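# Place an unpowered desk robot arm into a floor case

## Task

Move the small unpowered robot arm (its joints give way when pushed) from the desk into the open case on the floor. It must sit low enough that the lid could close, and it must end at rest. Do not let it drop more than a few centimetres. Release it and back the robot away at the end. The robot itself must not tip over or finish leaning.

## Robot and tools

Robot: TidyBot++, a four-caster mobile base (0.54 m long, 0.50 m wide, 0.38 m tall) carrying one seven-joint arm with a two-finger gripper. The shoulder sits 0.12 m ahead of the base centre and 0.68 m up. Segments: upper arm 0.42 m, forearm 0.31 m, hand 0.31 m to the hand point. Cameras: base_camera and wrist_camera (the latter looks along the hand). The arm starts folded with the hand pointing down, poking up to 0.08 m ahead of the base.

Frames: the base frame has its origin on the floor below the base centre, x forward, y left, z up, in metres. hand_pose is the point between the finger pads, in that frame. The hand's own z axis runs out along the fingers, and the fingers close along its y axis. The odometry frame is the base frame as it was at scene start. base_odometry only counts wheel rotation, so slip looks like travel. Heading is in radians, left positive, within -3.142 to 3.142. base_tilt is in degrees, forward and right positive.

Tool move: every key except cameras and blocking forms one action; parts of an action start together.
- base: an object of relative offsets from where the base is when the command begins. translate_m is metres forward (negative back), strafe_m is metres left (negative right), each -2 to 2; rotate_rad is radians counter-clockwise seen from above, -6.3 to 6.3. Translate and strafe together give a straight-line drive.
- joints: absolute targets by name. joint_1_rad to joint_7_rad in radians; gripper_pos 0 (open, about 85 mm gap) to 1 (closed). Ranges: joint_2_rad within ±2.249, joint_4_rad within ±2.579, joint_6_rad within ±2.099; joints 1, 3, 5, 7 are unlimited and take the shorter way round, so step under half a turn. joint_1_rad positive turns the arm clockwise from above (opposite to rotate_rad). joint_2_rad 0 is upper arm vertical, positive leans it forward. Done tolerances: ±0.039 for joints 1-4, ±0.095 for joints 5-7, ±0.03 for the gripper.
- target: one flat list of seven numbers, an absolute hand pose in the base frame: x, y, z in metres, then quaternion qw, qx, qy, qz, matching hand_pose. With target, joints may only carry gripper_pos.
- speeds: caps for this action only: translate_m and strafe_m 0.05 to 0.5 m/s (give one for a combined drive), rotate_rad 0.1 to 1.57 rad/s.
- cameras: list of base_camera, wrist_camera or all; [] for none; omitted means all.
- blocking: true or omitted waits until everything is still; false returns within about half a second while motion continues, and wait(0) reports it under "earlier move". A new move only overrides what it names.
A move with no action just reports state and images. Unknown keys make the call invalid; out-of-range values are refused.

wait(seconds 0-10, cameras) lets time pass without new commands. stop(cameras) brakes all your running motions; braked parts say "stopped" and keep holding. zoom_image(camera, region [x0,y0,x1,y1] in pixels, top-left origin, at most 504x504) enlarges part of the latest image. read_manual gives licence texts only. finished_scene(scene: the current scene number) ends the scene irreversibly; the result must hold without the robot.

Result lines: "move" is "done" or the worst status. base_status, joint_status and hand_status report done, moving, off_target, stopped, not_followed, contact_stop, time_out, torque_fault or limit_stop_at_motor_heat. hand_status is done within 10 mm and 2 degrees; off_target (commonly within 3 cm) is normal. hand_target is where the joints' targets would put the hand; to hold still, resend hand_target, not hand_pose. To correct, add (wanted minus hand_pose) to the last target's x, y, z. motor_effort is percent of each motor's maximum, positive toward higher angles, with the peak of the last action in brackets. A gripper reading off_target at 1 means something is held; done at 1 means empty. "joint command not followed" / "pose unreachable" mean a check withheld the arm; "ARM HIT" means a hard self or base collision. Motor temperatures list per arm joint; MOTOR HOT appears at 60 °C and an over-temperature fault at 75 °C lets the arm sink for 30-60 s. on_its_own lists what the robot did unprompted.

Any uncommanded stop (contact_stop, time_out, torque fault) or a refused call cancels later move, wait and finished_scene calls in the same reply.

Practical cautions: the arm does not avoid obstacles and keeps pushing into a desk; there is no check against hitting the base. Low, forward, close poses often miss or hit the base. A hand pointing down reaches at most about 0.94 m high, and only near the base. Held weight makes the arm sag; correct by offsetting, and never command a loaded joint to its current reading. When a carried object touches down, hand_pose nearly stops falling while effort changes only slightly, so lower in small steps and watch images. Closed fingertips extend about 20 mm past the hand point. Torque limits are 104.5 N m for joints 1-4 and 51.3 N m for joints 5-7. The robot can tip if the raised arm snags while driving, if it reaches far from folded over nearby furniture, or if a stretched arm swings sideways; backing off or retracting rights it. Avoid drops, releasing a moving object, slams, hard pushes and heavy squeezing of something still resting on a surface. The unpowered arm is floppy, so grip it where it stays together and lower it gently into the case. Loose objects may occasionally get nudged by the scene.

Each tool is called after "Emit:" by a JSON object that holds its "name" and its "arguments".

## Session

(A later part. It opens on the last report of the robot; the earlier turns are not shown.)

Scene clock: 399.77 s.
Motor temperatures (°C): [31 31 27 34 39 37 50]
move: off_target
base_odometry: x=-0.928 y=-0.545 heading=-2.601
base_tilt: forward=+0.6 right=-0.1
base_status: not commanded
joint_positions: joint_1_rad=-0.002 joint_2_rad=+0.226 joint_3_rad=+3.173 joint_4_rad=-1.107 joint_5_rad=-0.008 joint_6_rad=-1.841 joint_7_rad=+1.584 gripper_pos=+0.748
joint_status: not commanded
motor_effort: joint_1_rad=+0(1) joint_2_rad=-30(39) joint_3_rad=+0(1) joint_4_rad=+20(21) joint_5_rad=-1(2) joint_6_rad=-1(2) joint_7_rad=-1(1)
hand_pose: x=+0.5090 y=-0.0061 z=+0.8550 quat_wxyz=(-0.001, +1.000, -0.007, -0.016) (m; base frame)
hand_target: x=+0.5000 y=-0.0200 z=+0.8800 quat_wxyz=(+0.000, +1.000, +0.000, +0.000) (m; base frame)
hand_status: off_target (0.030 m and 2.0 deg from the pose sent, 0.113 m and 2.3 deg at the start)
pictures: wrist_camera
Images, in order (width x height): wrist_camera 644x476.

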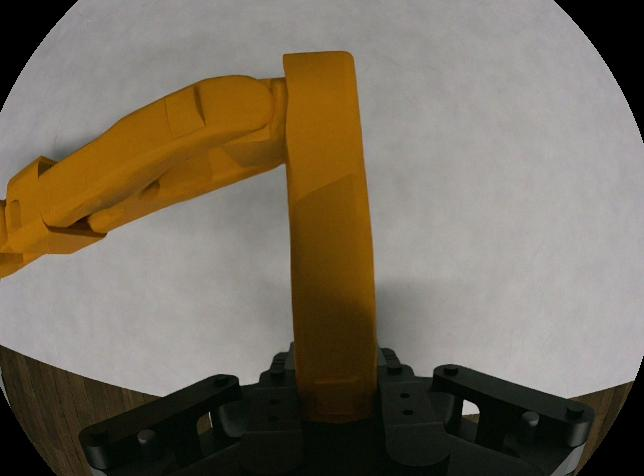

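Emit:
{"name": "move", "arguments": {"target": [0.55, -0.020, 0.80, 0.0, 1.0, 0.0, 0.0], "cameras": []}}

Emit:
{"name": "move", "arguments": {"target": [0.55, -0.020, 0.784, 0.0, 1.0, 0.0, 0.0], "cameras": ["wrist_camera"]}}

Scene clock: 439.07 s.
Motor temperatures (°C): [31 31 27 34 39 37 50]
move: off_target
base_odometry: x=-0.928 y=-0.545 heading=-2.601
base_tilt: forward=+0.6 right=-0.1
base_status: not commanded
joint_positions: joint_1_rad=-0.002 joint_2_rad=+0.325 joint_3_rad=+3.173 joint_4_rad=-1.210 joint_5_rad=-0.008 joint_6_rad=-1.691 joint_7_rad=+1.584 gripper_pos=+0.748
joint_status: not commanded
motor_effort: joint_1_rad=+0(1) joint_2_rad=-35(39) joint_3_rad=+0(1) joint_4_rad=+19(22) joint_5_rad=-1(2) joint_6_rad=-1(2) joint_7_rad=+0(1)
hand_pose: x=+0.5418 y=-0.0068 z=+0.7815 quat_wxyz=(+0.000, +0.999, -0.007, -0.042) (m; base frame)
hand_target: x=+0.5500 y=-0.0200 z=+0.8000 quat_wxyz=(+0.000, +1.000, +0.000, +0.000) (m; base frame)
hand_status: off_target (0.024 m and 4.9 deg from the pose sent, 0.070 m and 2.0 deg at the start)
pictures: none
No camera images: "cameras" was empty.

Scene clock: 439.83 s.
Motor temperatures (°C): [31 31 27 34 39 37 50]
move: off_target
base_odometry: x=-0.928 y=-0.545 heading=-2.601
base_tilt: forward=+0.6 right=-0.1
base_status: not commanded
joint_positions: joint_1_rad=-0.002 joint_2_rad=+0.324 joint_3_rad=+3.173 joint_4_rad=-1.261 joint_5_rad=-0.008 joint_6_rad=-1.639 joint_7_rad=+1.584 gripper_pos=+0.748
joint_status: not commanded
motor_effort: joint_1_rad=+1(1) joint_2_rad=-35(36) joint_3_rad=+1(1) joint_4_rad=+19(20) joint_5_rad=-2(2) joint_6_rad=-2(2) joint_7_rad=+0(1)
hand_pose: x=+0.5418 y=-0.0070 z=+0.7657 quat_wxyz=(+0.000, +0.999, -0.007, -0.042) (m; base frame)
hand_target: x=+0.5500 y=-0.0200 z=+0.7840 quat_wxyz=(+0.000, +1.000, +0.000, +0.000) (m; base frame)
hand_status: off_target (0.024 m and 4.8 deg from the pose sent, 0.016 m and 4.9 deg at the start)
pictures: wrist_camera
Images, in order (width x height): wrist_camera 644x476.

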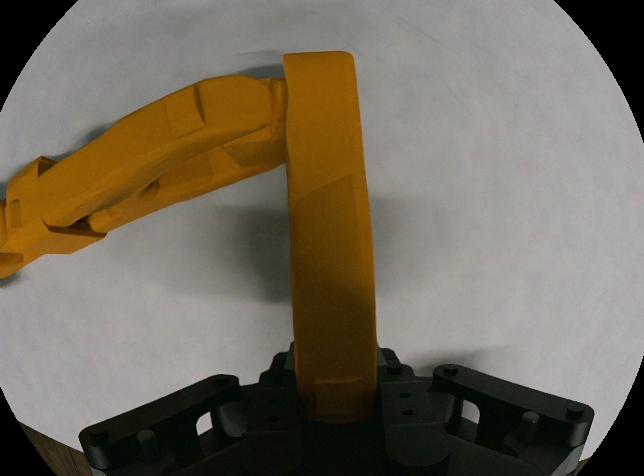

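Emit:
{"name": "move", "arguments": {"target": [0.557, -0.020, 0.780, 0.0, 0.9992, 0.0, 0.035], "cameras": []}}

Emit:
{"name": "move", "arguments": {"target": [0.557, -0.020, 0.768, 0.0, 0.9992, 0.0, 0.035], "cameras": ["wrist_camera"]}}

Scene clock: 450.83 s.
Motor temperatures (°C): [31 31 27 34 39 37 50]
move: off_target
base_odometry: x=-0.928 y=-0.545 heading=-2.601
base_tilt: forward=+0.6 right=-0.1
base_status: not commanded
joint_positions: joint_1_rad=-0.002 joint_2_rad=+0.296 joint_3_rad=+3.173 joint_4_rad=-1.324 joint_5_rad=-0.008 joint_6_rad=-1.545 joint_7_rad=+1.584 gripper_pos=+0.748
joint_status: not commanded
motor_effort: joint_1_rad=+1(1) joint_2_rad=-34(36) joint_3_rad=-1(1) joint_4_rad=+20(21) joint_5_rad=-1(2) joint_6_rad=-1(2) joint_7_rad=-1(1)
hand_pose: x=+0.5486 y=-0.0074 z=+0.7574 quat_wxyz=(+0.000, +1.000, -0.008, -0.012) (m; base frame)
hand_target: x=+0.5570 y=-0.0200 z=+0.7800 quat_wxyz=(+0.000, +0.999, +0.000, +0.035) (m; base frame)
hand_status: off_target (0.027 m and 5.5 deg from the pose sent, 0.025 m and 8.8 deg at the start)
pictures: none
No camera images: "cameras" was empty.

Scene clock: 451.73 s.
Motor temperatures (°C): [31 31 27 34 39 37 50]
move: off_target
base_odometry: x=-0.928 y=-0.545 heading=-2.601
base_tilt: forward=+0.6 right=-0.1
base_status: not commanded
joint_positions: joint_1_rad=-0.002 joint_2_rad=+0.288 joint_3_rad=+3.173 joint_4_rad=-1.358 joint_5_rad=-0.008 joint_6_rad=-1.509 joint_7_rad=+1.584 gripper_pos=+0.748
joint_status: not commanded
motor_effort: joint_1_rad=+1(1) joint_2_rad=-33(34) joint_3_rad=+0(1) joint_4_rad=+20(21) joint_5_rad=-2(2) joint_6_rad=+0(2) joint_7_rad=-1(1)
hand_pose: x=+0.5482 y=-0.0075 z=+0.7502 quat_wxyz=(+0.000, +1.000, -0.008, -0.007) (m; base frame)
hand_target: x=+0.5570 y=-0.0200 z=+0.7680 quat_wxyz=(+0.000, +0.999, +0.000, +0.035) (m; base frame)
hand_status: off_target (0.023 m and 4.9 deg from the pose sent, 0.018 m and 5.5 deg at the start)
pictures: wrist_camera
Images, in order (width x height): wrist_camera 644x476.

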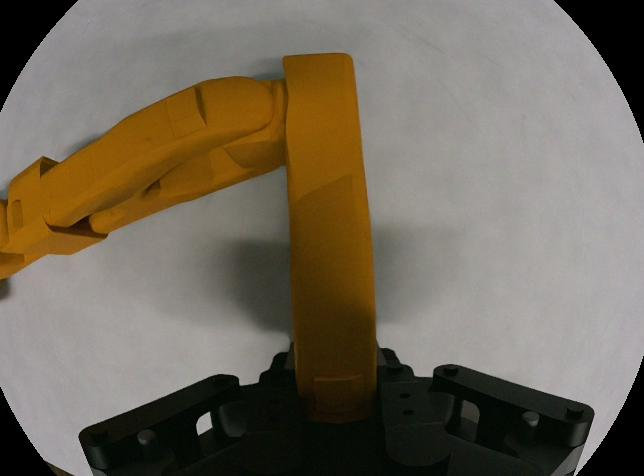

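Emit:
{"name": "move", "arguments": {"target": [0.557, -0.020, 0.756, 0.0, 0.9992, 0.0, 0.035], "cameras": []}}

Scene clock: 455.63 s.
Motor temperatures (°C): [31 31 27 34 39 37 50]
move: off_target
base_odometry: x=-0.928 y=-0.545 heading=-2.601
base_tilt: forward=+0.6 right=-0.1
base_status: not commanded
joint_positions: joint_1_rad=-0.002 joint_2_rad=+0.274 joint_3_rad=+3.173 joint_4_rad=-1.380 joint_5_rad=-0.008 joint_6_rad=-1.481 joint_7_rad=+1.584 gripper_pos=+0.748
joint_status: not commanded
motor_effort: joint_1_rad=+1(1) joint_2_rad=-30(34) joint_3_rad=+0(1) joint_4_rad=+17(20) joint_5_rad=-2(2) joint_6_rad=+2(2) joint_7_rad=+0(1)
hand_pose: x=+0.5485 y=-0.0076 z=+0.7495 quat_wxyz=(+0.000, +1.000, -0.008, +0.004) (m; base frame)
hand_target: x=+0.5570 y=-0.0200 z=+0.7560 quat_wxyz=(+0.000, +0.999, +0.000, +0.035) (m; base frame)
hand_status: off_target (0.016 m and 3.7 deg from the pose sent, 0.016 m and 4.9 deg at the start)
pictures: none
No camera images: "cameras" was empty.

Emit:
{"name": "move", "arguments": {"joints": {"gripper_pos": 0.5}, "cameras": []}}

Emit:
{"name": "move", "arguments": {"target": [0.557, -0.020, 0.87, 0.0, 1.0, 0.0, 0.0], "cameras": []}}

Emit:
{"name": "move", "arguments": {"target": [0.62, 0.10, 0.87, 0.0, 1.0, 0.0, 0.0], "joints": {"gripper_pos": 1.0}, "cameras": ["wrist_camera"]}}

Scene clock: 462.33 s.
Motor temperatures (°C): [31 31 27 34 39 37 50]
move: done
base_odometry: x=-0.928 y=-0.545 heading=-2.601
base_tilt: forward=+0.6 right=-0.1
base_status: not commanded
joint_positions: joint_1_rad=-0.002 joint_2_rad=+0.267 joint_3_rad=+3.173 joint_4_rad=-1.380 joint_5_rad=-0.008 joint_6_rad=-1.466 joint_7_rad=+1.584 gripper_pos=+0.500
joint_status: all done
motor_effort: joint_1_rad=+1(1) joint_2_rad=-28(30) joint_3_rad=+0(1) joint_4_rad=+17(18) joint_5_rad=+0(2) joint_6_rad=+0(3) joint_7_rad=-1(1)
hand_pose: x=+0.5526 y=-0.0078 z=+0.7523 quat_wxyz=(+0.000, +1.000, -0.008, +0.014) (m; base frame)
hand_target: x=+0.5570 y=-0.0200 z=+0.7560 quat_wxyz=(+0.000, +0.999, +0.000, +0.035) (m; base frame)
hand_status: not commanded
pictures: none
No camera images: "cameras" was empty.

Scene clock: 464.33 s.
Motor temperatures (°C): [31 31 27 34 39 37 50]
move: off_target
base_odometry: x=-0.928 y=-0.545 heading=-2.601
base_tilt: forward=+0.6 right=-0.1
base_status: not commanded
joint_positions: joint_1_rad=-0.002 joint_2_rad=+0.336 joint_3_rad=+3.173 joint_4_rad=-0.925 joint_5_rad=-0.008 joint_6_rad=-1.861 joint_7_rad=+1.584 gripper_pos=+0.500
joint_status: not commanded
motor_effort: joint_1_rad=+0(1) joint_2_rad=-30(30) joint_3_rad=+0(1) joint_4_rad=+15(17) joint_5_rad=+0(1) joint_6_rad=+0(1) joint_7_rad=-1(1)
hand_pose: x=+0.5634 y=-0.0066 z=+0.8637 quat_wxyz=(+0.001, +1.000, -0.006, +0.010) (m; base frame)
hand_target: x=+0.5570 y=-0.0200 z=+0.8700 quat_wxyz=(+0.000, +1.000, +0.000, +0.000) (m; base frame)
hand_status: off_target (0.016 m and 1.3 deg from the pose sent, 0.118 m and 1.8 deg at the start)
pictures: none
No camera images: "cameras" was empty.

Scene clock: 465.90 s.
Motor temperatures (°C): [31 31 27 34 39 37 50]
move: off_target
base_odometry: x=-0.928 y=-0.545 heading=-2.601
base_tilt: forward=+0.6 right=-0.1
base_status: not commanded
joint_positions: joint_1_rad=-0.182 joint_2_rad=+0.594 joint_3_rad=+3.173 joint_4_rad=-0.514 joint_5_rad=-0.008 joint_6_rad=-2.025 joint_7_rad=+1.442 gripper_pos=+0.999
joint_status: all done
motor_effort: joint_1_rad=+0(2) joint_2_rad=-38(39) joint_3_rad=+0(1) joint_4_rad=+14(16) joint_5_rad=+0(1) joint_6_rad=+0(1) joint_7_rad=-1(1)
hand_pose: x=+0.6315 y=+0.0874 z=+0.8592 quat_wxyz=(+0.005, +1.000, +0.015, +0.005) (m; base frame)
hand_target: x=+0.6200 y=+0.1000 z=+0.8700 quat_wxyz=(+0.000, +1.000, +0.000, +0.000) (m; base frame)
hand_status: off_target (0.020 m and 1.9 deg from the pose sent, 0.121 m and 1.3 deg at the start)
pictures: wrist_camera
Images, in order (width x height): wrist_camera 644x476.

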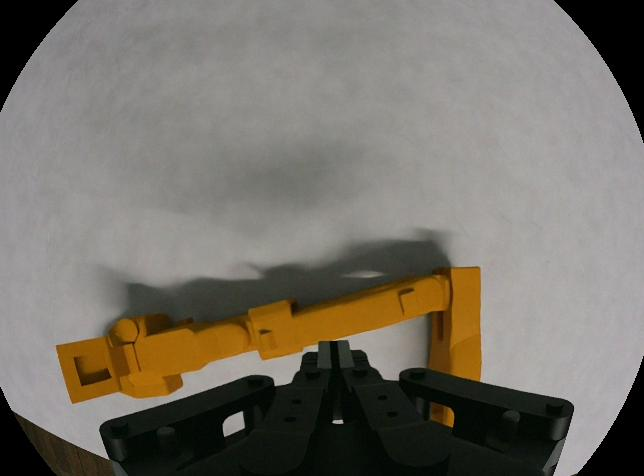

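Emit:
{"name": "move", "arguments": {"base": {"translate_m": 0.1}, "target": [0.60, 0.17, 0.87, 0.0, 1.0, 0.0, 0.0], "cameras": ["wrist_camera"]}}

Scene clock: 481.70 s.
Motor temperatures (°C): [31 31 27 34 39 37 50]
move: off_target
base_odometry: x=-1.014 y=-0.596 heading=-2.602
base_tilt: forward=+0.6 right=-0.1
base_status: done
joint_positions: joint_1_rad=-0.329 joint_2_rad=+0.603 joint_3_rad=+3.173 joint_4_rad=-0.513 joint_5_rad=-0.008 joint_6_rad=-2.031 joint_7_rad=+1.298 gripper_pos=+0.999
joint_status: not commanded
motor_effort: joint_1_rad=+0(2) joint_2_rad=-38(42) joint_3_rad=+0(1) joint_4_rad=+15(15) joint_5_rad=+0(1) joint_6_rad=+0(2) joint_7_rad=+0(1)
hand_pose: x=+0.6128 y=+0.1616 z=+0.8551 quat_wxyz=(+0.006, +1.000, +0.017, -0.001) (m; base frame)
hand_target: x=+0.6000 y=+0.1700 z=+0.8700 quat_wxyz=(+0.000, +1.000, +0.000, +0.000) (m; base frame)
hand_status: off_target (0.021 m and 2.1 deg from the pose sent, 0.089 m and 1.9 deg at the start)
pictures: wrist_camera
Images, in order (width x height): wrist_camera 644x476.

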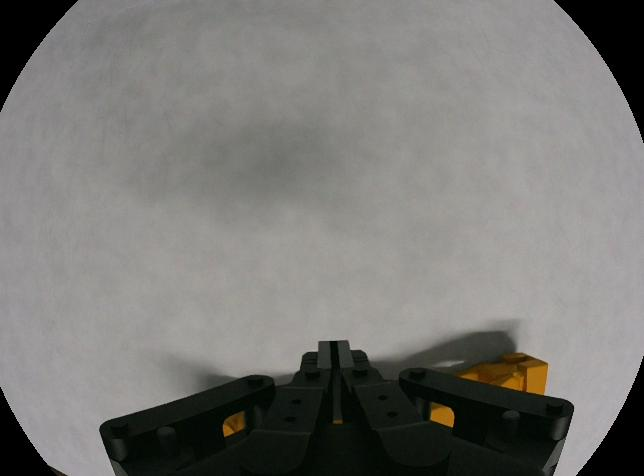

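Emit:
{"name": "move", "arguments": {"target": [0.60, 0.17, 0.77, 0.0, 1.0, 0.0, 0.0], "cameras": ["wrist_camera"]}}

Scene clock: 492.07 s.
Motor temperatures (°C): [31 32 27 34 39 37 50]
move: off_target
base_odometry: x=-1.014 y=-0.596 heading=-2.602
base_tilt: forward=+0.6 right=-0.1
base_status: not commanded
joint_positions: joint_1_rad=-0.329 joint_2_rad=+0.512 joint_3_rad=+3.162 joint_4_rad=-0.971 joint_5_rad=-0.008 joint_6_rad=-1.705 joint_7_rad=+1.288 gripper_pos=+0.999
joint_status: not commanded
motor_effort: joint_1_rad=+1(1) joint_2_rad=-37(38) joint_3_rad=+0(1) joint_4_rad=+15(17) joint_5_rad=+0(1) joint_6_rad=+0(2) joint_7_rad=+0(1)
hand_pose: x=+0.5981 y=+0.1594 z=+0.7648 quat_wxyz=(+0.008, +1.000, +0.015, -0.022) (m; base frame)
hand_target: x=+0.6000 y=+0.1700 z=+0.7700 quat_wxyz=(+0.000, +1.000, +0.000, +0.000) (m; base frame)
hand_status: off_target (0.012 m and 3.2 deg from the pose sent, 0.086 m and 2.1 deg at the start)
pictures: wrist_camera
Images, in order (width x height): wrist_camera 644x476.

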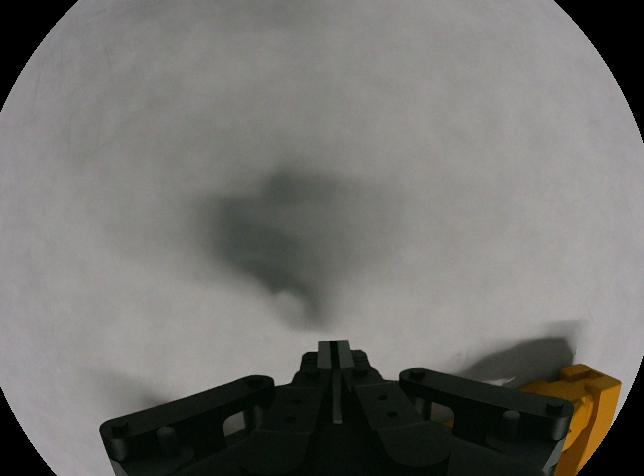

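Emit:
{"name": "move", "arguments": {"target": [0.55, 0.165, 0.757, 0.0, 1.0, 0.0, 0.0], "cameras": ["wrist_camera"]}}

Emit:
{"name": "move", "arguments": {"target": [0.51, 0.15, 0.757, 0.0, 1.0, 0.0, 0.0], "cameras": ["wrist_camera"]}}

Scene clock: 498.87 s.
Motor temperatures (°C): [31 32 27 34 39 37 50]
move: off_target
base_odometry: x=-1.014 y=-0.596 heading=-2.602
base_tilt: forward=+0.6 right=-0.1
base_status: not commanded
joint_positions: joint_1_rad=-0.329 joint_2_rad=+0.379 joint_3_rad=+3.127 joint_4_rad=-1.212 joint_5_rad=-0.008 joint_6_rad=-1.591 joint_7_rad=+1.252 gripper_pos=+0.999
joint_status: not commanded
motor_effort: joint_1_rad=+0(1) joint_2_rad=-32(37) joint_3_rad=+0(1) joint_4_rad=+16(17) joint_5_rad=+0(1) joint_6_rad=-1(2) joint_7_rad=-1(1)
hand_pose: x=+0.5484 y=+0.1573 z=+0.7557 quat_wxyz=(+0.000, +1.000, +0.012, -0.021) (m; base frame)
hand_target: x=+0.5500 y=+0.1650 z=+0.7570 quat_wxyz=(+0.000, +1.000, +0.000, +0.000) (m; base frame)
hand_status: off_target (0.008 m and 2.8 deg from the pose sent, 0.049 m and 3.2 deg at the start)
pictures: wrist_camera
Images, in order (width x height): wrist_camera 644x476.

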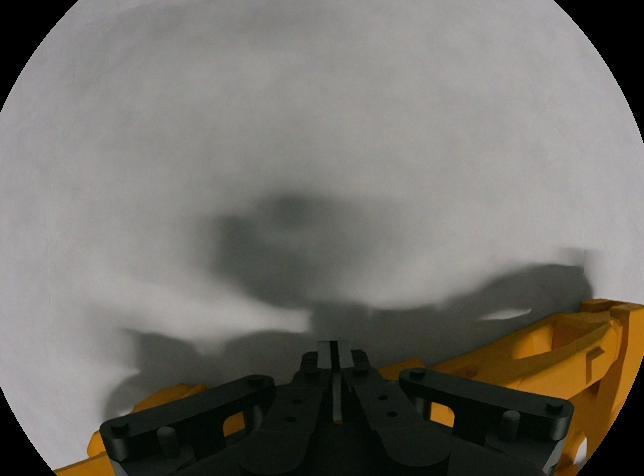

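Scene clock: 499.93 s.
Motor temperatures (°C): [31 32 27 34 39 37 50]
move: off_target
base_odometry: x=-1.014 y=-0.596 heading=-2.602
base_tilt: forward=+0.6 right=-0.1
base_status: not commanded
joint_positions: joint_1_rad=-0.329 joint_2_rad=+0.273 joint_3_rad=+3.091 joint_4_rad=-1.358 joint_5_rad=-0.008 joint_6_rad=-1.545 joint_7_rad=+1.245 gripper_pos=+0.999
joint_status: not commanded
motor_effort: joint_1_rad=+1(1) joint_2_rad=-28(33) joint_3_rad=-1(2) joint_4_rad=+16(16) joint_5_rad=+0(1) joint_6_rad=-1(3) joint_7_rad=-1(1)
hand_pose: x=+0.5044 y=+0.1564 z=+0.7575 quat_wxyz=(-0.005, +0.999, +0.026, -0.020) (m; base frame)
hand_target: x=+0.5100 y=+0.1500 z=+0.7570 quat_wxyz=(+0.000, +1.000, +0.000, +0.000) (m; base frame)
hand_status: off_target (0.009 m and 3.8 deg from the pose sent, 0.039 m and 2.8 deg at the start)
pictures: wrist_camera
Images, in order (width x height): wrist_camera 644x476.

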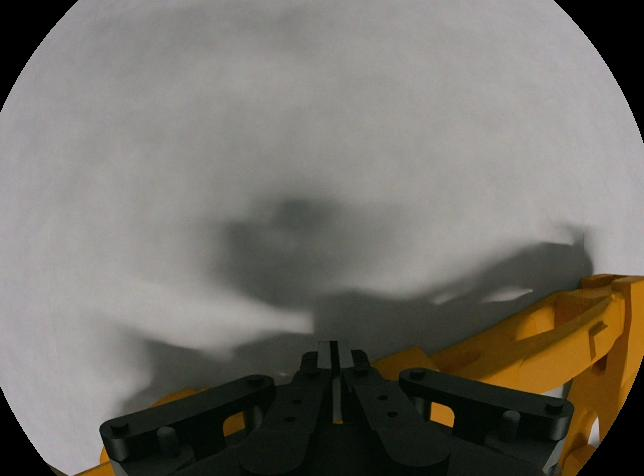

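Emit:
{"name": "move", "arguments": {"target": [0.54, 0.15, 0.80, 0.0, 1.0, 0.0, 0.0], "cameras": []}}

Emit:
{"name": "move", "arguments": {"joints": {"joint_1_rad": 0.0, "joint_2_rad": -0.35, "joint_3_rad": 3.14, "joint_4_rad": -1.6, "joint_5_rad": 0.0, "joint_6_rad": -1.2, "joint_7_rad": 1.57}, "cameras": ["wrist_camera"]}}

Scene clock: 513.90 s.
Motor temperatures (°C): [31 32 27 34 39 37 50]
move: off_target
base_odometry: x=-1.014 y=-0.596 heading=-2.602
base_tilt: forward=+0.6 right=-0.1
base_status: not commanded
joint_positions: joint_1_rad=-0.329 joint_2_rad=+0.319 joint_3_rad=+3.091 joint_4_rad=-1.177 joint_5_rad=-0.008 joint_6_rad=-1.626 joint_7_rad=+1.244 gripper_pos=+0.999
joint_status: not commanded
motor_effort: joint_1_rad=+0(1) joint_2_rad=-29(30) joint_3_rad=-1(1) joint_4_rad=+16(17) joint_5_rad=+0(1) joint_6_rad=+0(1) joint_7_rad=+0(1)
hand_pose: x=+0.5373 y=+0.1684 z=+0.7939 quat_wxyz=(-0.015, +1.000, +0.026, +0.005) (m; base frame)
hand_target: x=+0.5400 y=+0.1500 z=+0.8000 quat_wxyz=(+0.000, +1.000, +0.000, +0.000) (m; base frame)
hand_status: off_target (0.020 m and 3.5 deg from the pose sent, 0.056 m and 3.8 deg at the start)
pictures: none
No camera images: "cameras" was empty.

Scene clock: 516.13 s.
Motor temperatures (°C): [31 32 27 34 39 37 50]
move: done
base_odometry: x=-1.014 y=-0.596 heading=-2.602
base_tilt: forward=+0.6 right=-0.1
base_status: not commanded
joint_positions: joint_1_rad=-0.029 joint_2_rad=-0.341 joint_3_rad=+3.121 joint_4_rad=-1.575 joint_5_rad=-0.008 joint_6_rad=-1.250 joint_7_rad=+1.515 gripper_pos=+0.999
joint_status: all done
motor_effort: joint_1_rad=+0(2) joint_2_rad=-6(32) joint_3_rad=+0(2) joint_4_rad=+18(19) joint_5_rad=+0(2) joint_6_rad=+6(6) joint_7_rad=+0(2)
hand_pose: x=+0.4644 y=+0.0225 z=+0.9356 quat_wxyz=(-0.018, +0.946, -0.002, +0.322) (m; base frame)
hand_target: x=+0.4716 y=+0.0020 z=+0.9364 quat_wxyz=(+0.000, +0.941, +0.000, +0.339) (m; base frame)
hand_status: not commanded
pictures: wrist_camera
Images, in order (width x height): wrist_camera 644x476.

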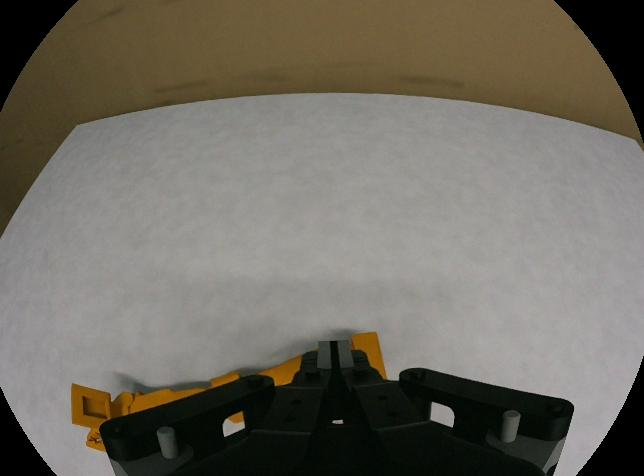

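Emit:
{"name": "move", "arguments": {"base": {"translate_m": -0.2}, "joints": {"joint_2_rad": -0.35, "joint_4_rad": -1.6, "joint_6_rad": -1.4, "gripper_pos": 0.0}, "cameras": ["wrist_camera"]}}

Scene clock: 521.70 s.
Motor temperatures (°C): [31 31 27 34 39 37 50]
move: done
base_odometry: x=-0.843 y=-0.493 heading=-2.601
base_tilt: forward=+0.6 right=-0.1
base_status: done
joint_positions: joint_1_rad=-0.028 joint_2_rad=-0.351 joint_3_rad=+3.123 joint_4_rad=-1.584 joint_5_rad=-0.008 joint_6_rad=-1.393 joint_7_rad=+1.516 gripper_pos=+0.000
joint_status: all done
motor_effort: joint_1_rad=+0(1) joint_2_rad=-6(11) joint_3_rad=+0(1) joint_4_rad=+18(20) joint_5_rad=+0(1) joint_6_rad=+4(6) joint_7_rad=+0(1)
hand_pose: x=+0.4236 y=+0.0194 z=+0.9100 quat_wxyz=(-0.014, +0.967, -0.003, +0.254) (m; base frame)
hand_target: x=+0.4200 y=+0.0019 z=+0.9017 quat_wxyz=(+0.000, +0.970, +0.000, +0.243) (m; base frame)
hand_status: not commanded
pictures: wrist_camera
Images, in order (width x height): wrist_camera 644x476.

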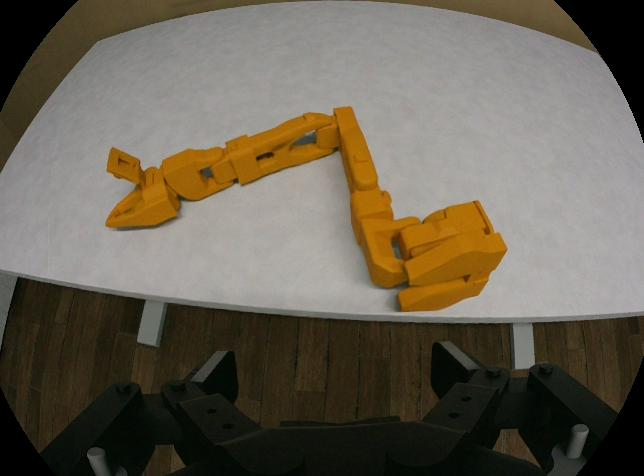

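Emit:
{"name": "move", "arguments": {"target": [0.50, 0.0, 0.89, 0.0, 1.0, 0.0, 0.0], "cameras": ["wrist_camera"]}}

Emit:
{"name": "move", "arguments": {"base": {"translate_m": 0.1}, "cameras": ["wrist_camera"]}}

Scene clock: 563.00 s.
Motor temperatures (°C): [31 31 27 34 39 37 50]
move: off_target
base_odometry: x=-0.843 y=-0.493 heading=-2.601
base_tilt: forward=+0.6 right=-0.1
base_status: not commanded
joint_positions: joint_1_rad=-0.028 joint_2_rad=+0.206 joint_3_rad=+3.157 joint_4_rad=-1.050 joint_5_rad=-0.008 joint_6_rad=-1.875 joint_7_rad=+1.528 gripper_pos=+0.000
joint_status: not commanded
motor_effort: joint_1_rad=+1(1) joint_2_rad=-24(27) joint_3_rad=+0(1) joint_4_rad=+16(19) joint_5_rad=+1(1) joint_6_rad=+0(5) joint_7_rad=-1(1)
hand_pose: x=+0.5073 y=+0.0094 z=+0.8797 quat_wxyz=(-0.002, +1.000, -0.014, +0.005) (m; base frame)
hand_target: x=+0.5000 y=+0.0000 z=+0.8900 quat_wxyz=(+0.000, +1.000, +0.000, +0.000) (m; base frame)
hand_status: off_target (0.016 m and 1.7 deg from the pose sent, 0.081 m and 29.5 deg at the start)
pictures: wrist_camera
Images, in order (width x height): wrist_camera 644x476.

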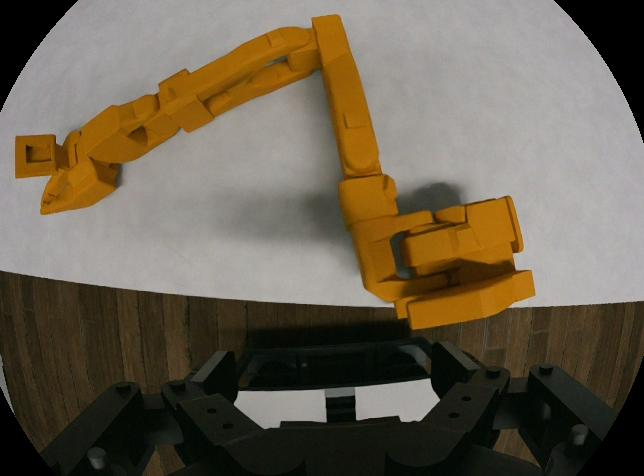

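Scene clock: 564.30 s.
Motor temperatures (°C): [31 31 27 34 39 37 50]
move: done
base_odometry: x=-0.928 y=-0.545 heading=-2.601
base_tilt: forward=+0.6 right=-0.1
base_status: done
joint_positions: joint_1_rad=-0.028 joint_2_rad=+0.215 joint_3_rad=+3.158 joint_4_rad=-1.048 joint_5_rad=-0.008 joint_6_rad=-1.882 joint_7_rad=+1.528 gripper_pos=+0.000
joint_status: not commanded
motor_effort: joint_1_rad=+1(1) joint_2_rad=-25(29) joint_3_rad=+0(1) joint_4_rad=+15(16) joint_5_rad=+0(1) joint_6_rad=-1(2) joint_7_rad=+0(1)
hand_pose: x=+0.5074 y=+0.0092 z=+0.8768 quat_wxyz=(-0.002, +1.000, -0.014, -0.002) (m; base frame)
hand_target: x=+0.5000 y=+0.0000 z=+0.8900 quat_wxyz=(+0.000, +1.000, +0.000, +0.000) (m; base frame)
hand_status: not commanded
pictures: wrist_camera
Images, in order (width x height): wrist_camera 644x476.

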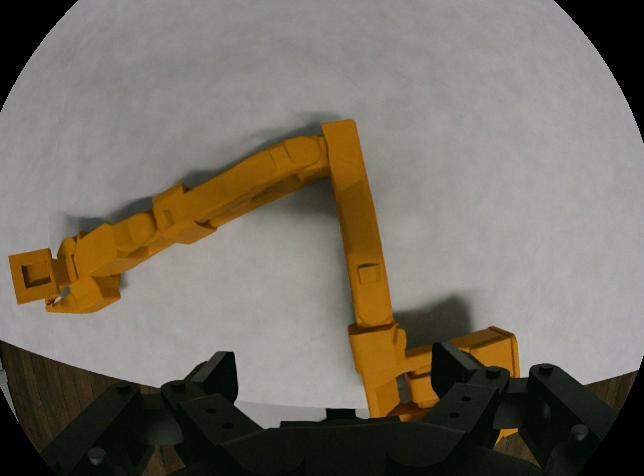

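Emit:
{"name": "move", "arguments": {"target": [0.525, -0.034, 0.825, 0.0, 0.9959, 0.0907, 0.0], "joints": {"gripper_pos": 0.4}, "cameras": ["wrist_camera"]}}

Scene clock: 858.13 s.
Motor temperatures (°C): [31 31 27 33 39 37 49]
move: off_target
base_odometry: x=-0.928 y=-0.545 heading=-2.601
base_tilt: forward=+0.6 right=-0.1
base_status: not commanded
joint_positions: joint_1_rad=+0.036 joint_2_rad=+0.232 joint_3_rad=+3.161 joint_4_rad=-1.178 joint_5_rad=-0.008 joint_6_rad=-1.757 joint_7_rad=+1.792 gripper_pos=+0.400
joint_status: all done
motor_effort: joint_1_rad=+1(1) joint_2_rad=-26(28) joint_3_rad=+0(1) joint_4_rad=+16(17) joint_5_rad=+0(1) joint_6_rad=+0(2) joint_7_rad=-1(1)
hand_pose: x=+0.5182 y=-0.0171 z=+0.8304 quat_wxyz=(-0.004, +0.996, +0.084, -0.012) (m; base frame)
hand_target: x=+0.5250 y=-0.0340 z=+0.8249 quat_wxyz=(+0.000, +0.996, +0.091, +0.000) (m; base frame)
hand_status: off_target (0.019 m and 1.6 deg from the pose sent, 0.070 m and 12.1 deg at the start)
pictures: wrist_camera
Images, in order (width x height): wrist_camera 644x476.

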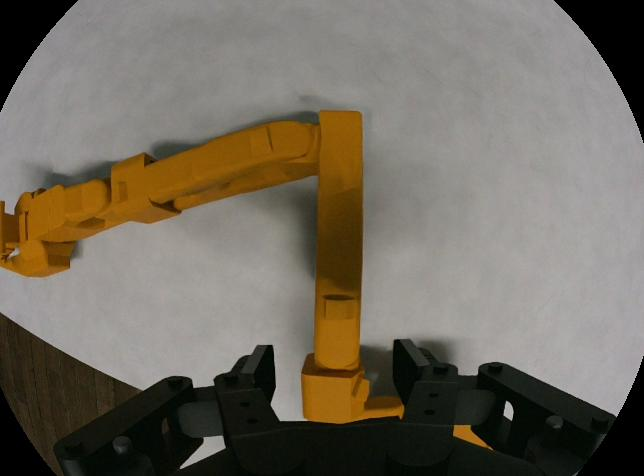

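Emit:
{"name": "move", "arguments": {"target": [0.543, -0.034, 0.78, 0.0, 0.9959, 0.0907, 0.0], "cameras": ["wrist_camera"]}}

Emit:
{"name": "move", "arguments": {"target": [0.543, -0.034, 0.751, 0.0, 0.9959, 0.0907, 0.0], "cameras": ["wrist_camera"]}}

Scene clock: 878.53 s.
Motor temperatures (°C): [31 31 26 33 39 37 49]
move: off_target
base_odometry: x=-0.928 y=-0.545 heading=-2.601
base_tilt: forward=+0.6 right=-0.1
base_status: not commanded
joint_positions: joint_1_rad=+0.036 joint_2_rad=+0.271 joint_3_rad=+3.161 joint_4_rad=-1.273 joint_5_rad=-0.008 joint_6_rad=-1.627 joint_7_rad=+1.793 gripper_pos=+0.400
joint_status: not commanded
motor_effort: joint_1_rad=+1(1) joint_2_rad=-28(30) joint_3_rad=+0(1) joint_4_rad=+17(17) joint_5_rad=+0(1) joint_6_rad=+0(1) joint_7_rad=-1(1)
hand_pose: x=+0.5368 y=-0.0182 z=+0.7845 quat_wxyz=(-0.004, +0.996, +0.084, -0.014) (m; base frame)
hand_target: x=+0.5430 y=-0.0340 z=+0.7800 quat_wxyz=(+0.000, +0.996, +0.091, +0.000) (m; base frame)
hand_status: off_target (0.018 m and 1.8 deg from the pose sent, 0.059 m and 1.6 deg at the start)
pictures: wrist_camera
Images, in order (width x height): wrist_camera 644x476.

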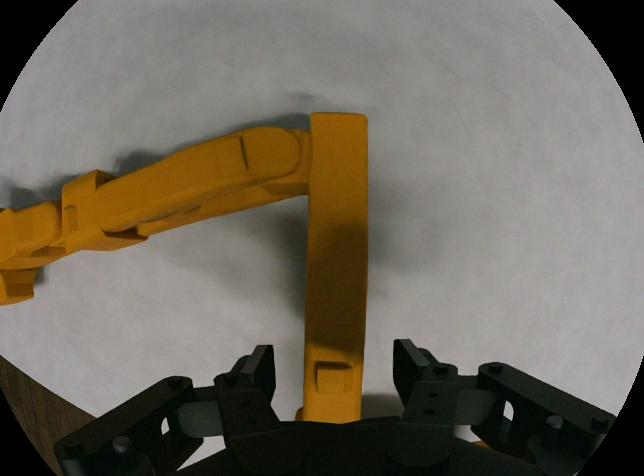

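Scene clock: 879.40 s.
Motor temperatures (°C): [31 31 26 33 39 37 49]
move: off_target
base_odometry: x=-0.928 y=-0.545 heading=-2.601
base_tilt: forward=+0.6 right=-0.1
base_status: not commanded
joint_positions: joint_1_rad=+0.036 joint_2_rad=+0.273 joint_3_rad=+3.161 joint_4_rad=-1.362 joint_5_rad=-0.008 joint_6_rad=-1.536 joint_7_rad=+1.793 gripper_pos=+0.400
joint_status: not commanded
motor_effort: joint_1_rad=+1(1) joint_2_rad=-28(29) joint_3_rad=+0(1) joint_4_rad=+16(17) joint_5_rad=+0(1) joint_6_rad=+0(1) joint_7_rad=-1(1)
hand_pose: x=+0.5369 y=-0.0186 z=+0.7555 quat_wxyz=(-0.004, +0.996, +0.083, -0.014) (m; base frame)
hand_target: x=+0.5430 y=-0.0340 z=+0.7510 quat_wxyz=(+0.000, +0.996, +0.091, +0.000) (m; base frame)
hand_status: off_target (0.017 m and 1.9 deg from the pose sent, 0.038 m and 1.8 deg at the start)
pictures: wrist_camera
Images, in order (width x height): wrist_camera 644x476.

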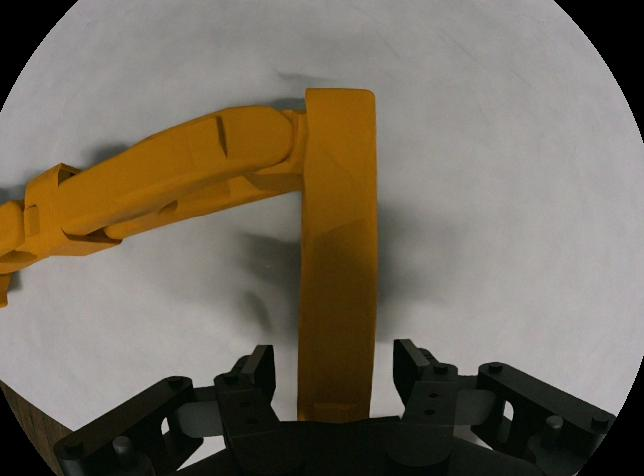

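Emit:
{"name": "move", "arguments": {"target": [0.543, -0.036, 0.744, 0.0, 0.9959, 0.0907, 0.0], "joints": {"gripper_pos": 0.7}, "cameras": []}}

Emit:
{"name": "move", "arguments": {"joints": {"gripper_pos": 0.9}, "cameras": ["wrist_camera"]}}

Scene clock: 885.50 s.
Motor temperatures (°C): [31 31 26 33 39 37 49]
move: off_target
base_odometry: x=-0.928 y=-0.545 heading=-2.601
base_tilt: forward=+0.6 right=-0.1
base_status: not commanded
joint_positions: joint_1_rad=+0.041 joint_2_rad=+0.273 joint_3_rad=+3.161 joint_4_rad=-1.381 joint_5_rad=-0.008 joint_6_rad=-1.510 joint_7_rad=+1.795 gripper_pos=+0.700
joint_status: all done
motor_effort: joint_1_rad=+1(2) joint_2_rad=-27(29) joint_3_rad=+1(1) joint_4_rad=+16(17) joint_5_rad=+1(2) joint_6_rad=+0(1) joint_7_rad=-1(1)
hand_pose: x=+0.5386 y=-0.0206 z=+0.7495 quat_wxyz=(-0.003, +0.997, +0.082, -0.011) (m; base frame)
hand_target: x=+0.5430 y=-0.0360 z=+0.7440 quat_wxyz=(+0.000, +0.996, +0.091, +0.000) (m; base frame)
hand_status: off_target (0.017 m and 1.6 deg from the pose sent, 0.022 m and 1.9 deg at the start)
pictures: none
No camera images: "cameras" was empty.

Scene clock: 886.13 s.
Motor temperatures (°C): [31 31 26 33 39 37 49]
move: off_target
base_odometry: x=-0.928 y=-0.545 heading=-2.601
base_tilt: forward=+0.6 right=-0.1
base_status: not commanded
joint_positions: joint_1_rad=+0.043 joint_2_rad=+0.273 joint_3_rad=+3.161 joint_4_rad=-1.381 joint_5_rad=-0.008 joint_6_rad=-1.508 joint_7_rad=+1.797 gripper_pos=+0.757
joint_status: gripper_pos off_target (ended at +0.757, target +0.900)
motor_effort: joint_1_rad=+0(2) joint_2_rad=-27(28) joint_3_rad=+0(2) joint_4_rad=+15(16) joint_5_rad=-1(2) joint_6_rad=+0(1) joint_7_rad=+0(2)
hand_pose: x=+0.5390 y=-0.0215 z=+0.7495 quat_wxyz=(-0.003, +0.997, +0.082, -0.010) (m; base frame)
hand_target: x=+0.5430 y=-0.0360 z=+0.7440 quat_wxyz=(+0.000, +0.996, +0.091, +0.000) (m; base frame)
hand_status: not commanded
pictures: wrist_camera
Images, in order (width x height): wrist_camera 644x476.

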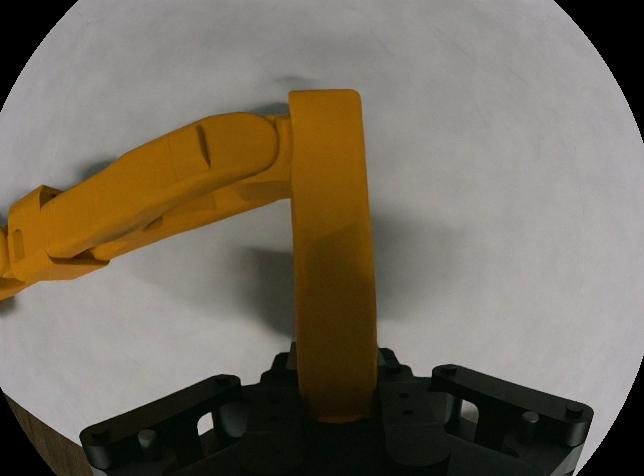

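Emit:
{"name": "move", "arguments": {}}

Scene clock: 916.37 s.
Motor temperatures (°C): [31 31 26 33 39 37 49]
base_odometry: x=-0.928 y=-0.545 heading=-2.601
base_tilt: forward=+0.6 right=-0.1
base_status: not commanded
joint_positions: joint_1_rad=+0.043 joint_2_rad=+0.273 joint_3_rad=+3.161 joint_4_rad=-1.381 joint_5_rad=-0.008 joint_6_rad=-1.508 joint_7_rad=+1.797 gripper_pos=+0.757
joint_status: gripper_pos off_target (ended at +0.757, target +0.900)
motor_effort: joint_1_rad=+1(2) joint_2_rad=-26(28) joint_3_rad=+0(2) joint_4_rad=+15(16) joint_5_rad=-1(2) joint_6_rad=+0(1) joint_7_rad=+0(2)
hand_pose: x=+0.5390 y=-0.0215 z=+0.7495 quat_wxyz=(-0.003, +0.997, +0.082, -0.010) (m; base frame)
hand_target: x=+0.5430 y=-0.0360 z=+0.7440 quat_wxyz=(+0.000, +0.996, +0.091, +0.000) (m; base frame)
hand_status: not commanded
pictures: base_camera, wrist_camera
Images, in order (width x height): base_camera 644x364, wrist_camera 644x476.

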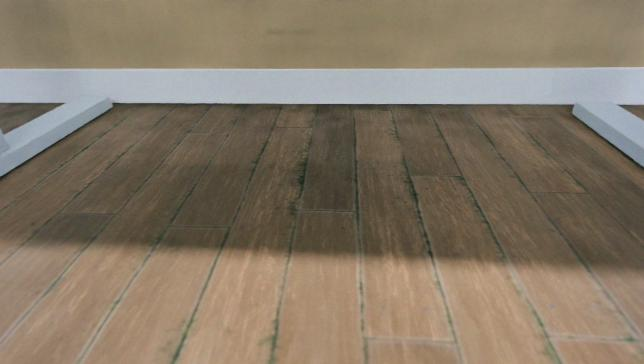

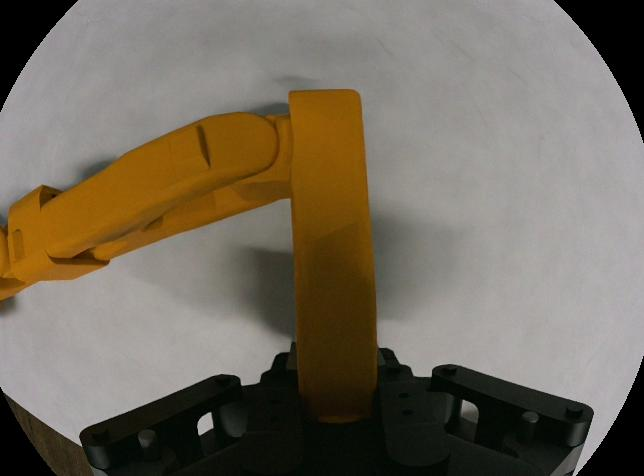

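Emit:
{"name": "move", "arguments": {"target": [0.543, -0.036, 0.84, 0, 0.9959, 0.0907, 0], "joints": {"gripper_pos": 1.0}, "cameras": ["wrist_camera"]}}

Emit:
{"name": "move", "arguments": {"base": {"translate_m": -0.55}, "speeds": {"translate_m": 0.25}}}

Scene clock: 922.53 s.
Motor temperatures (°C): [31 31 26 33 39 37 49]
move: off_target
base_odometry: x=-0.928 y=-0.545 heading=-2.601
base_tilt: forward=+0.6 right=-0.1
base_status: not commanded
joint_positions: joint_1_rad=+0.043 joint_2_rad=+0.316 joint_3_rad=+3.161 joint_4_rad=-1.125 joint_5_rad=-0.008 joint_6_rad=-1.731 joint_7_rad=+1.797 gripper_pos=+0.757
joint_status: gripper_pos off_target (ended at +0.757, target +1.000)
motor_effort: joint_1_rad=+1(1) joint_2_rad=-34(37) joint_3_rad=+0(1) joint_4_rad=+19(21) joint_5_rad=-2(2) joint_6_rad=-2(2) joint_7_rad=+0(1)
hand_pose: x=+0.5517 y=-0.0218 z=+0.8114 quat_wxyz=(-0.003, +0.996, +0.083, -0.015) (m; base frame)
hand_target: x=+0.5430 y=-0.0360 z=+0.8400 quat_wxyz=(+0.000, +0.996, +0.091, +0.000) (m; base frame)
hand_status: off_target (0.033 m and 1.9 deg from the pose sent, 0.092 m and 1.6 deg at the start)
pictures: wrist_camera
Images, in order (width x height): wrist_camera 644x476.

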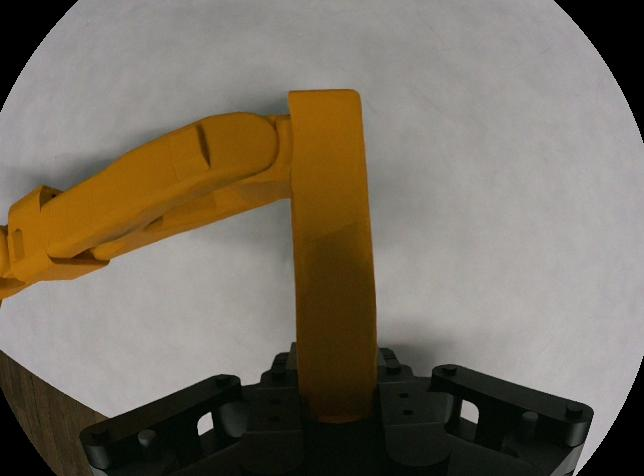

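Scene clock: 925.53 s.
Motor temperatures (°C): [31 31 26 33 39 37 49]
move: done
base_odometry: x=-0.457 y=-0.262 heading=-2.602
base_tilt: forward=+0.6 right=-0.1
base_status: done
joint_positions: joint_1_rad=+0.044 joint_2_rad=+0.317 joint_3_rad=+3.161 joint_4_rad=-1.124 joint_5_rad=-0.008 joint_6_rad=-1.744 joint_7_rad=+1.797 gripper_pos=+0.757
joint_status: not commanded
motor_effort: joint_1_rad=+0(2) joint_2_rad=-33(38) joint_3_rad=-1(1) joint_4_rad=+19(21) joint_5_rad=-1(2) joint_6_rad=-2(4) joint_7_rad=+0(1)
hand_pose: x=+0.5480 y=-0.0219 z=+0.8115 quat_wxyz=(-0.004, +0.996, +0.083, -0.021) (m; base frame)
hand_target: x=+0.5430 y=-0.0360 z=+0.8400 quat_wxyz=(+0.000, +0.996, +0.091, +0.000) (m; base frame)
hand_status: not commanded
pictures: base_camera, wrist_camera
Images, in order (width x height): base_camera 644x364, wrist_camera 644x476.

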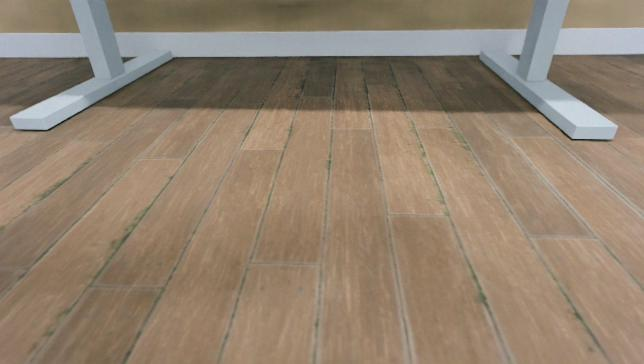

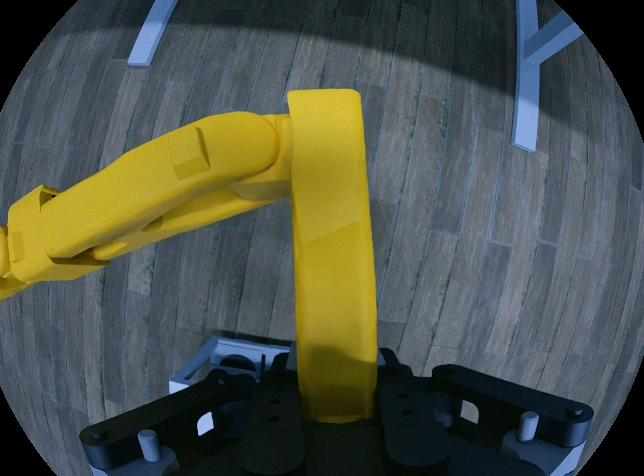

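Emit:
{"name": "move", "arguments": {"joints": {"joint_7_rad": 0.4}}}

Scene clock: 954.40 s.
Motor temperatures (°C): [31 31 26 33 39 37 49]
move: done
base_odometry: x=-0.457 y=-0.262 heading=-2.602
base_tilt: forward=+0.6 right=-0.1
base_status: not commanded
joint_positions: joint_1_rad=+0.044 joint_2_rad=+0.317 joint_3_rad=+3.161 joint_4_rad=-1.124 joint_5_rad=-0.008 joint_6_rad=-1.746 joint_7_rad=+0.452 gripper_pos=+0.757
joint_status: all done
motor_effort: joint_1_rad=+0(1) joint_2_rad=-35(36) joint_3_rad=+0(1) joint_4_rad=+20(21) joint_5_rad=+0(2) joint_6_rad=+0(2) joint_7_rad=+0(2)
hand_pose: x=+0.5474 y=-0.0222 z=+0.8115 quat_wxyz=(+0.010, +0.831, -0.556, -0.020) (m; base frame)
hand_target: x=+0.5430 y=-0.0360 z=+0.8400 quat_wxyz=(+0.000, +0.806, -0.591, +0.000) (m; base frame)
hand_status: not commanded
pictures: base_camera, wrist_camera
Images, in order (width x height): base_camera 644x364, wrist_camera 644x476.

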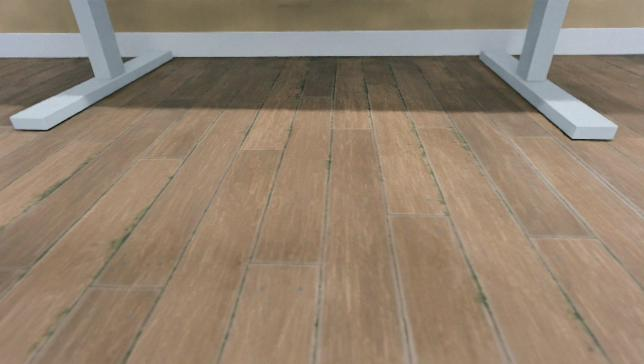

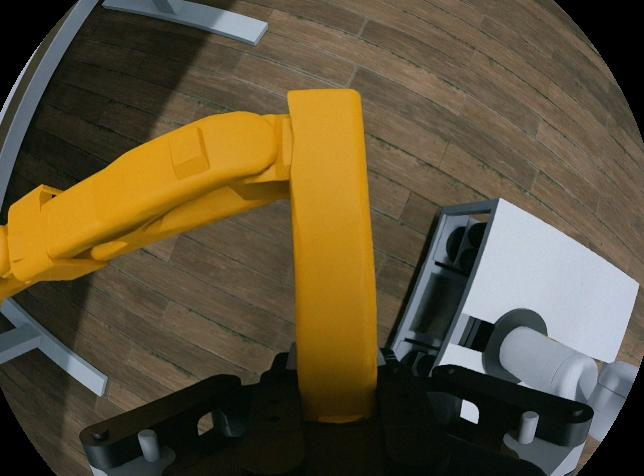

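Emit:
{"name": "move", "arguments": {"target": [0.543, -0.036, 0.725, 0, 0.806, -0.591, 0], "base": {"translate_m": 0.1}, "speeds": {"translate_m": 0.1}}}

Scene clock: 968.43 s.
Motor temperatures (°C): [31 31 26 33 39 37 49]
move: off_target
base_odometry: x=-0.542 y=-0.313 heading=-2.601
base_tilt: forward=+0.6 right=-0.1
base_status: done
joint_positions: joint_1_rad=-0.058 joint_2_rad=+0.318 joint_3_rad=+3.357 joint_4_rad=-1.457 joint_5_rad=-0.016 joint_6_rad=-1.461 joint_7_rad=+0.452 gripper_pos=+0.757
joint_status: not commanded
motor_effort: joint_1_rad=+1(1) joint_2_rad=-35(38) joint_3_rad=+1(2) joint_4_rad=+19(21) joint_5_rad=+0(1) joint_6_rad=-1(2) joint_7_rad=-1(1)
hand_pose: x=+0.5280 y=-0.0521 z=+0.7094 quat_wxyz=(+0.043, +0.804, -0.593, -0.027) (m; base frame)
hand_target: x=+0.5430 y=-0.0360 z=+0.7250 quat_wxyz=(+0.000, +0.806, -0.591, +0.000) (m; base frame)
hand_status: off_target (0.027 m and 5.8 deg from the pose sent, 0.088 m and 5.5 deg at the start)
pictures: base_camera, wrist_camera
Images, in order (width x height): base_camera 644x364, wrist_camera 644x476.

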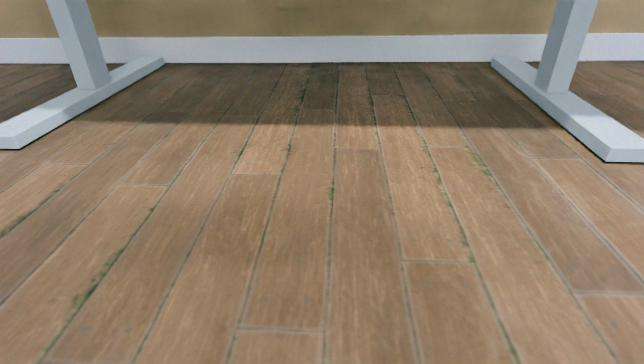

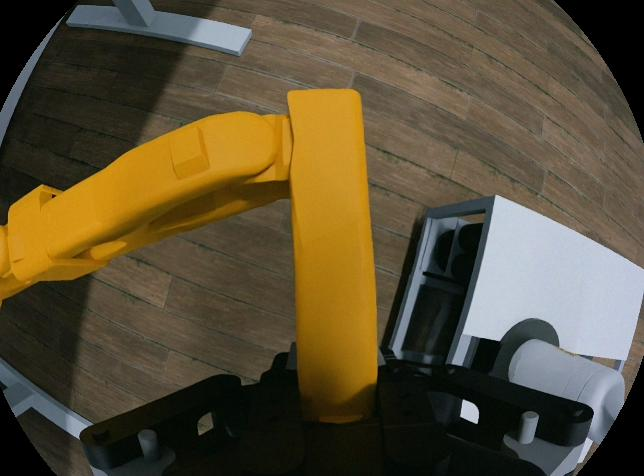

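Emit:
{"name": "move", "arguments": {"target": [0.558, -0.02, 0.735, -0.0427, 0.805, -0.59, 0.027], "base": {"translate_m": 0.1}, "speeds": {"translate_m": 0.1}, "cameras": ["wrist_camera"]}}

Scene clock: 989.73 s.
Motor temperatures (°C): [31 31 26 33 39 37 49]
move: off_target
base_odometry: x=-0.628 y=-0.365 heading=-2.602
base_tilt: forward=+0.6 right=-0.1
base_status: done
joint_positions: joint_1_rad=-0.058 joint_2_rad=+0.284 joint_3_rad=+3.353 joint_4_rad=-1.491 joint_5_rad=-0.045 joint_6_rad=-1.385 joint_7_rad=+0.452 gripper_pos=+0.757
joint_status: not commanded
motor_effort: joint_1_rad=+0(1) joint_2_rad=-34(37) joint_3_rad=+1(2) joint_4_rad=+20(23) joint_5_rad=+0(1) joint_6_rad=+0(5) joint_7_rad=-1(1)
hand_pose: x=+0.5394 y=-0.0441 z=+0.7119 quat_wxyz=(+0.009, +0.804, -0.594, -0.002) (m; base frame)
hand_target: x=+0.5580 y=-0.0200 z=+0.7350 quat_wxyz=(-0.043, +0.806, -0.590, +0.027) (m; base frame)
hand_status: off_target (0.038 m and 6.8 deg from the pose sent, 0.051 m and 11.6 deg at the start)
pictures: wrist_camera
Images, in order (width x height): wrist_camera 644x476.

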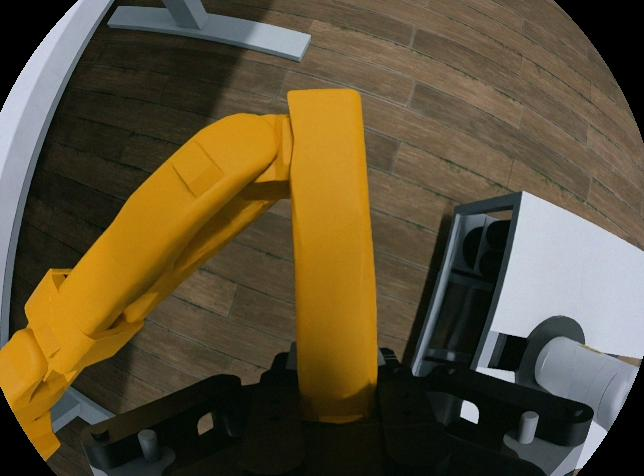

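Emit:
{"name": "move", "arguments": {"base": {"translate_m": 0.06}, "speeds": {"translate_m": 0.08}, "cameras": ["wrist_camera"]}}

Scene clock: 995.47 s.
Motor temperatures (°C): [31 31 26 33 39 37 49]
move: done
base_odometry: x=-0.680 y=-0.395 heading=-2.603
base_tilt: forward=+0.6 right=-0.1
base_status: done
joint_positions: joint_1_rad=-0.058 joint_2_rad=+0.280 joint_3_rad=+3.353 joint_4_rad=-1.494 joint_5_rad=-0.046 joint_6_rad=-1.378 joint_7_rad=+0.452 gripper_pos=+0.757
joint_status: not commanded
motor_effort: joint_1_rad=+1(2) joint_2_rad=-33(35) joint_3_rad=+1(2) joint_4_rad=+19(23) joint_5_rad=-1(1) joint_6_rad=-1(3) joint_7_rad=-1(1)
hand_pose: x=+0.5401 y=-0.0441 z=+0.7127 quat_wxyz=(+0.007, +0.804, -0.594, +0.001) (m; base frame)
hand_target: x=+0.5580 y=-0.0200 z=+0.7350 quat_wxyz=(-0.043, +0.806, -0.590, +0.027) (m; base frame)
hand_status: not commanded
pictures: wrist_camera
Images, in order (width x height): wrist_camera 644x476.

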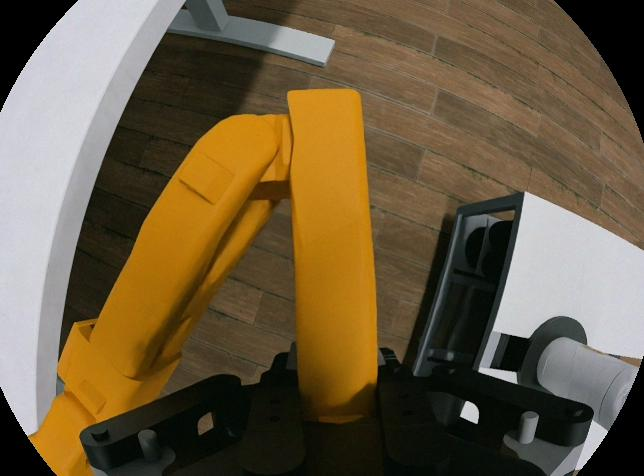

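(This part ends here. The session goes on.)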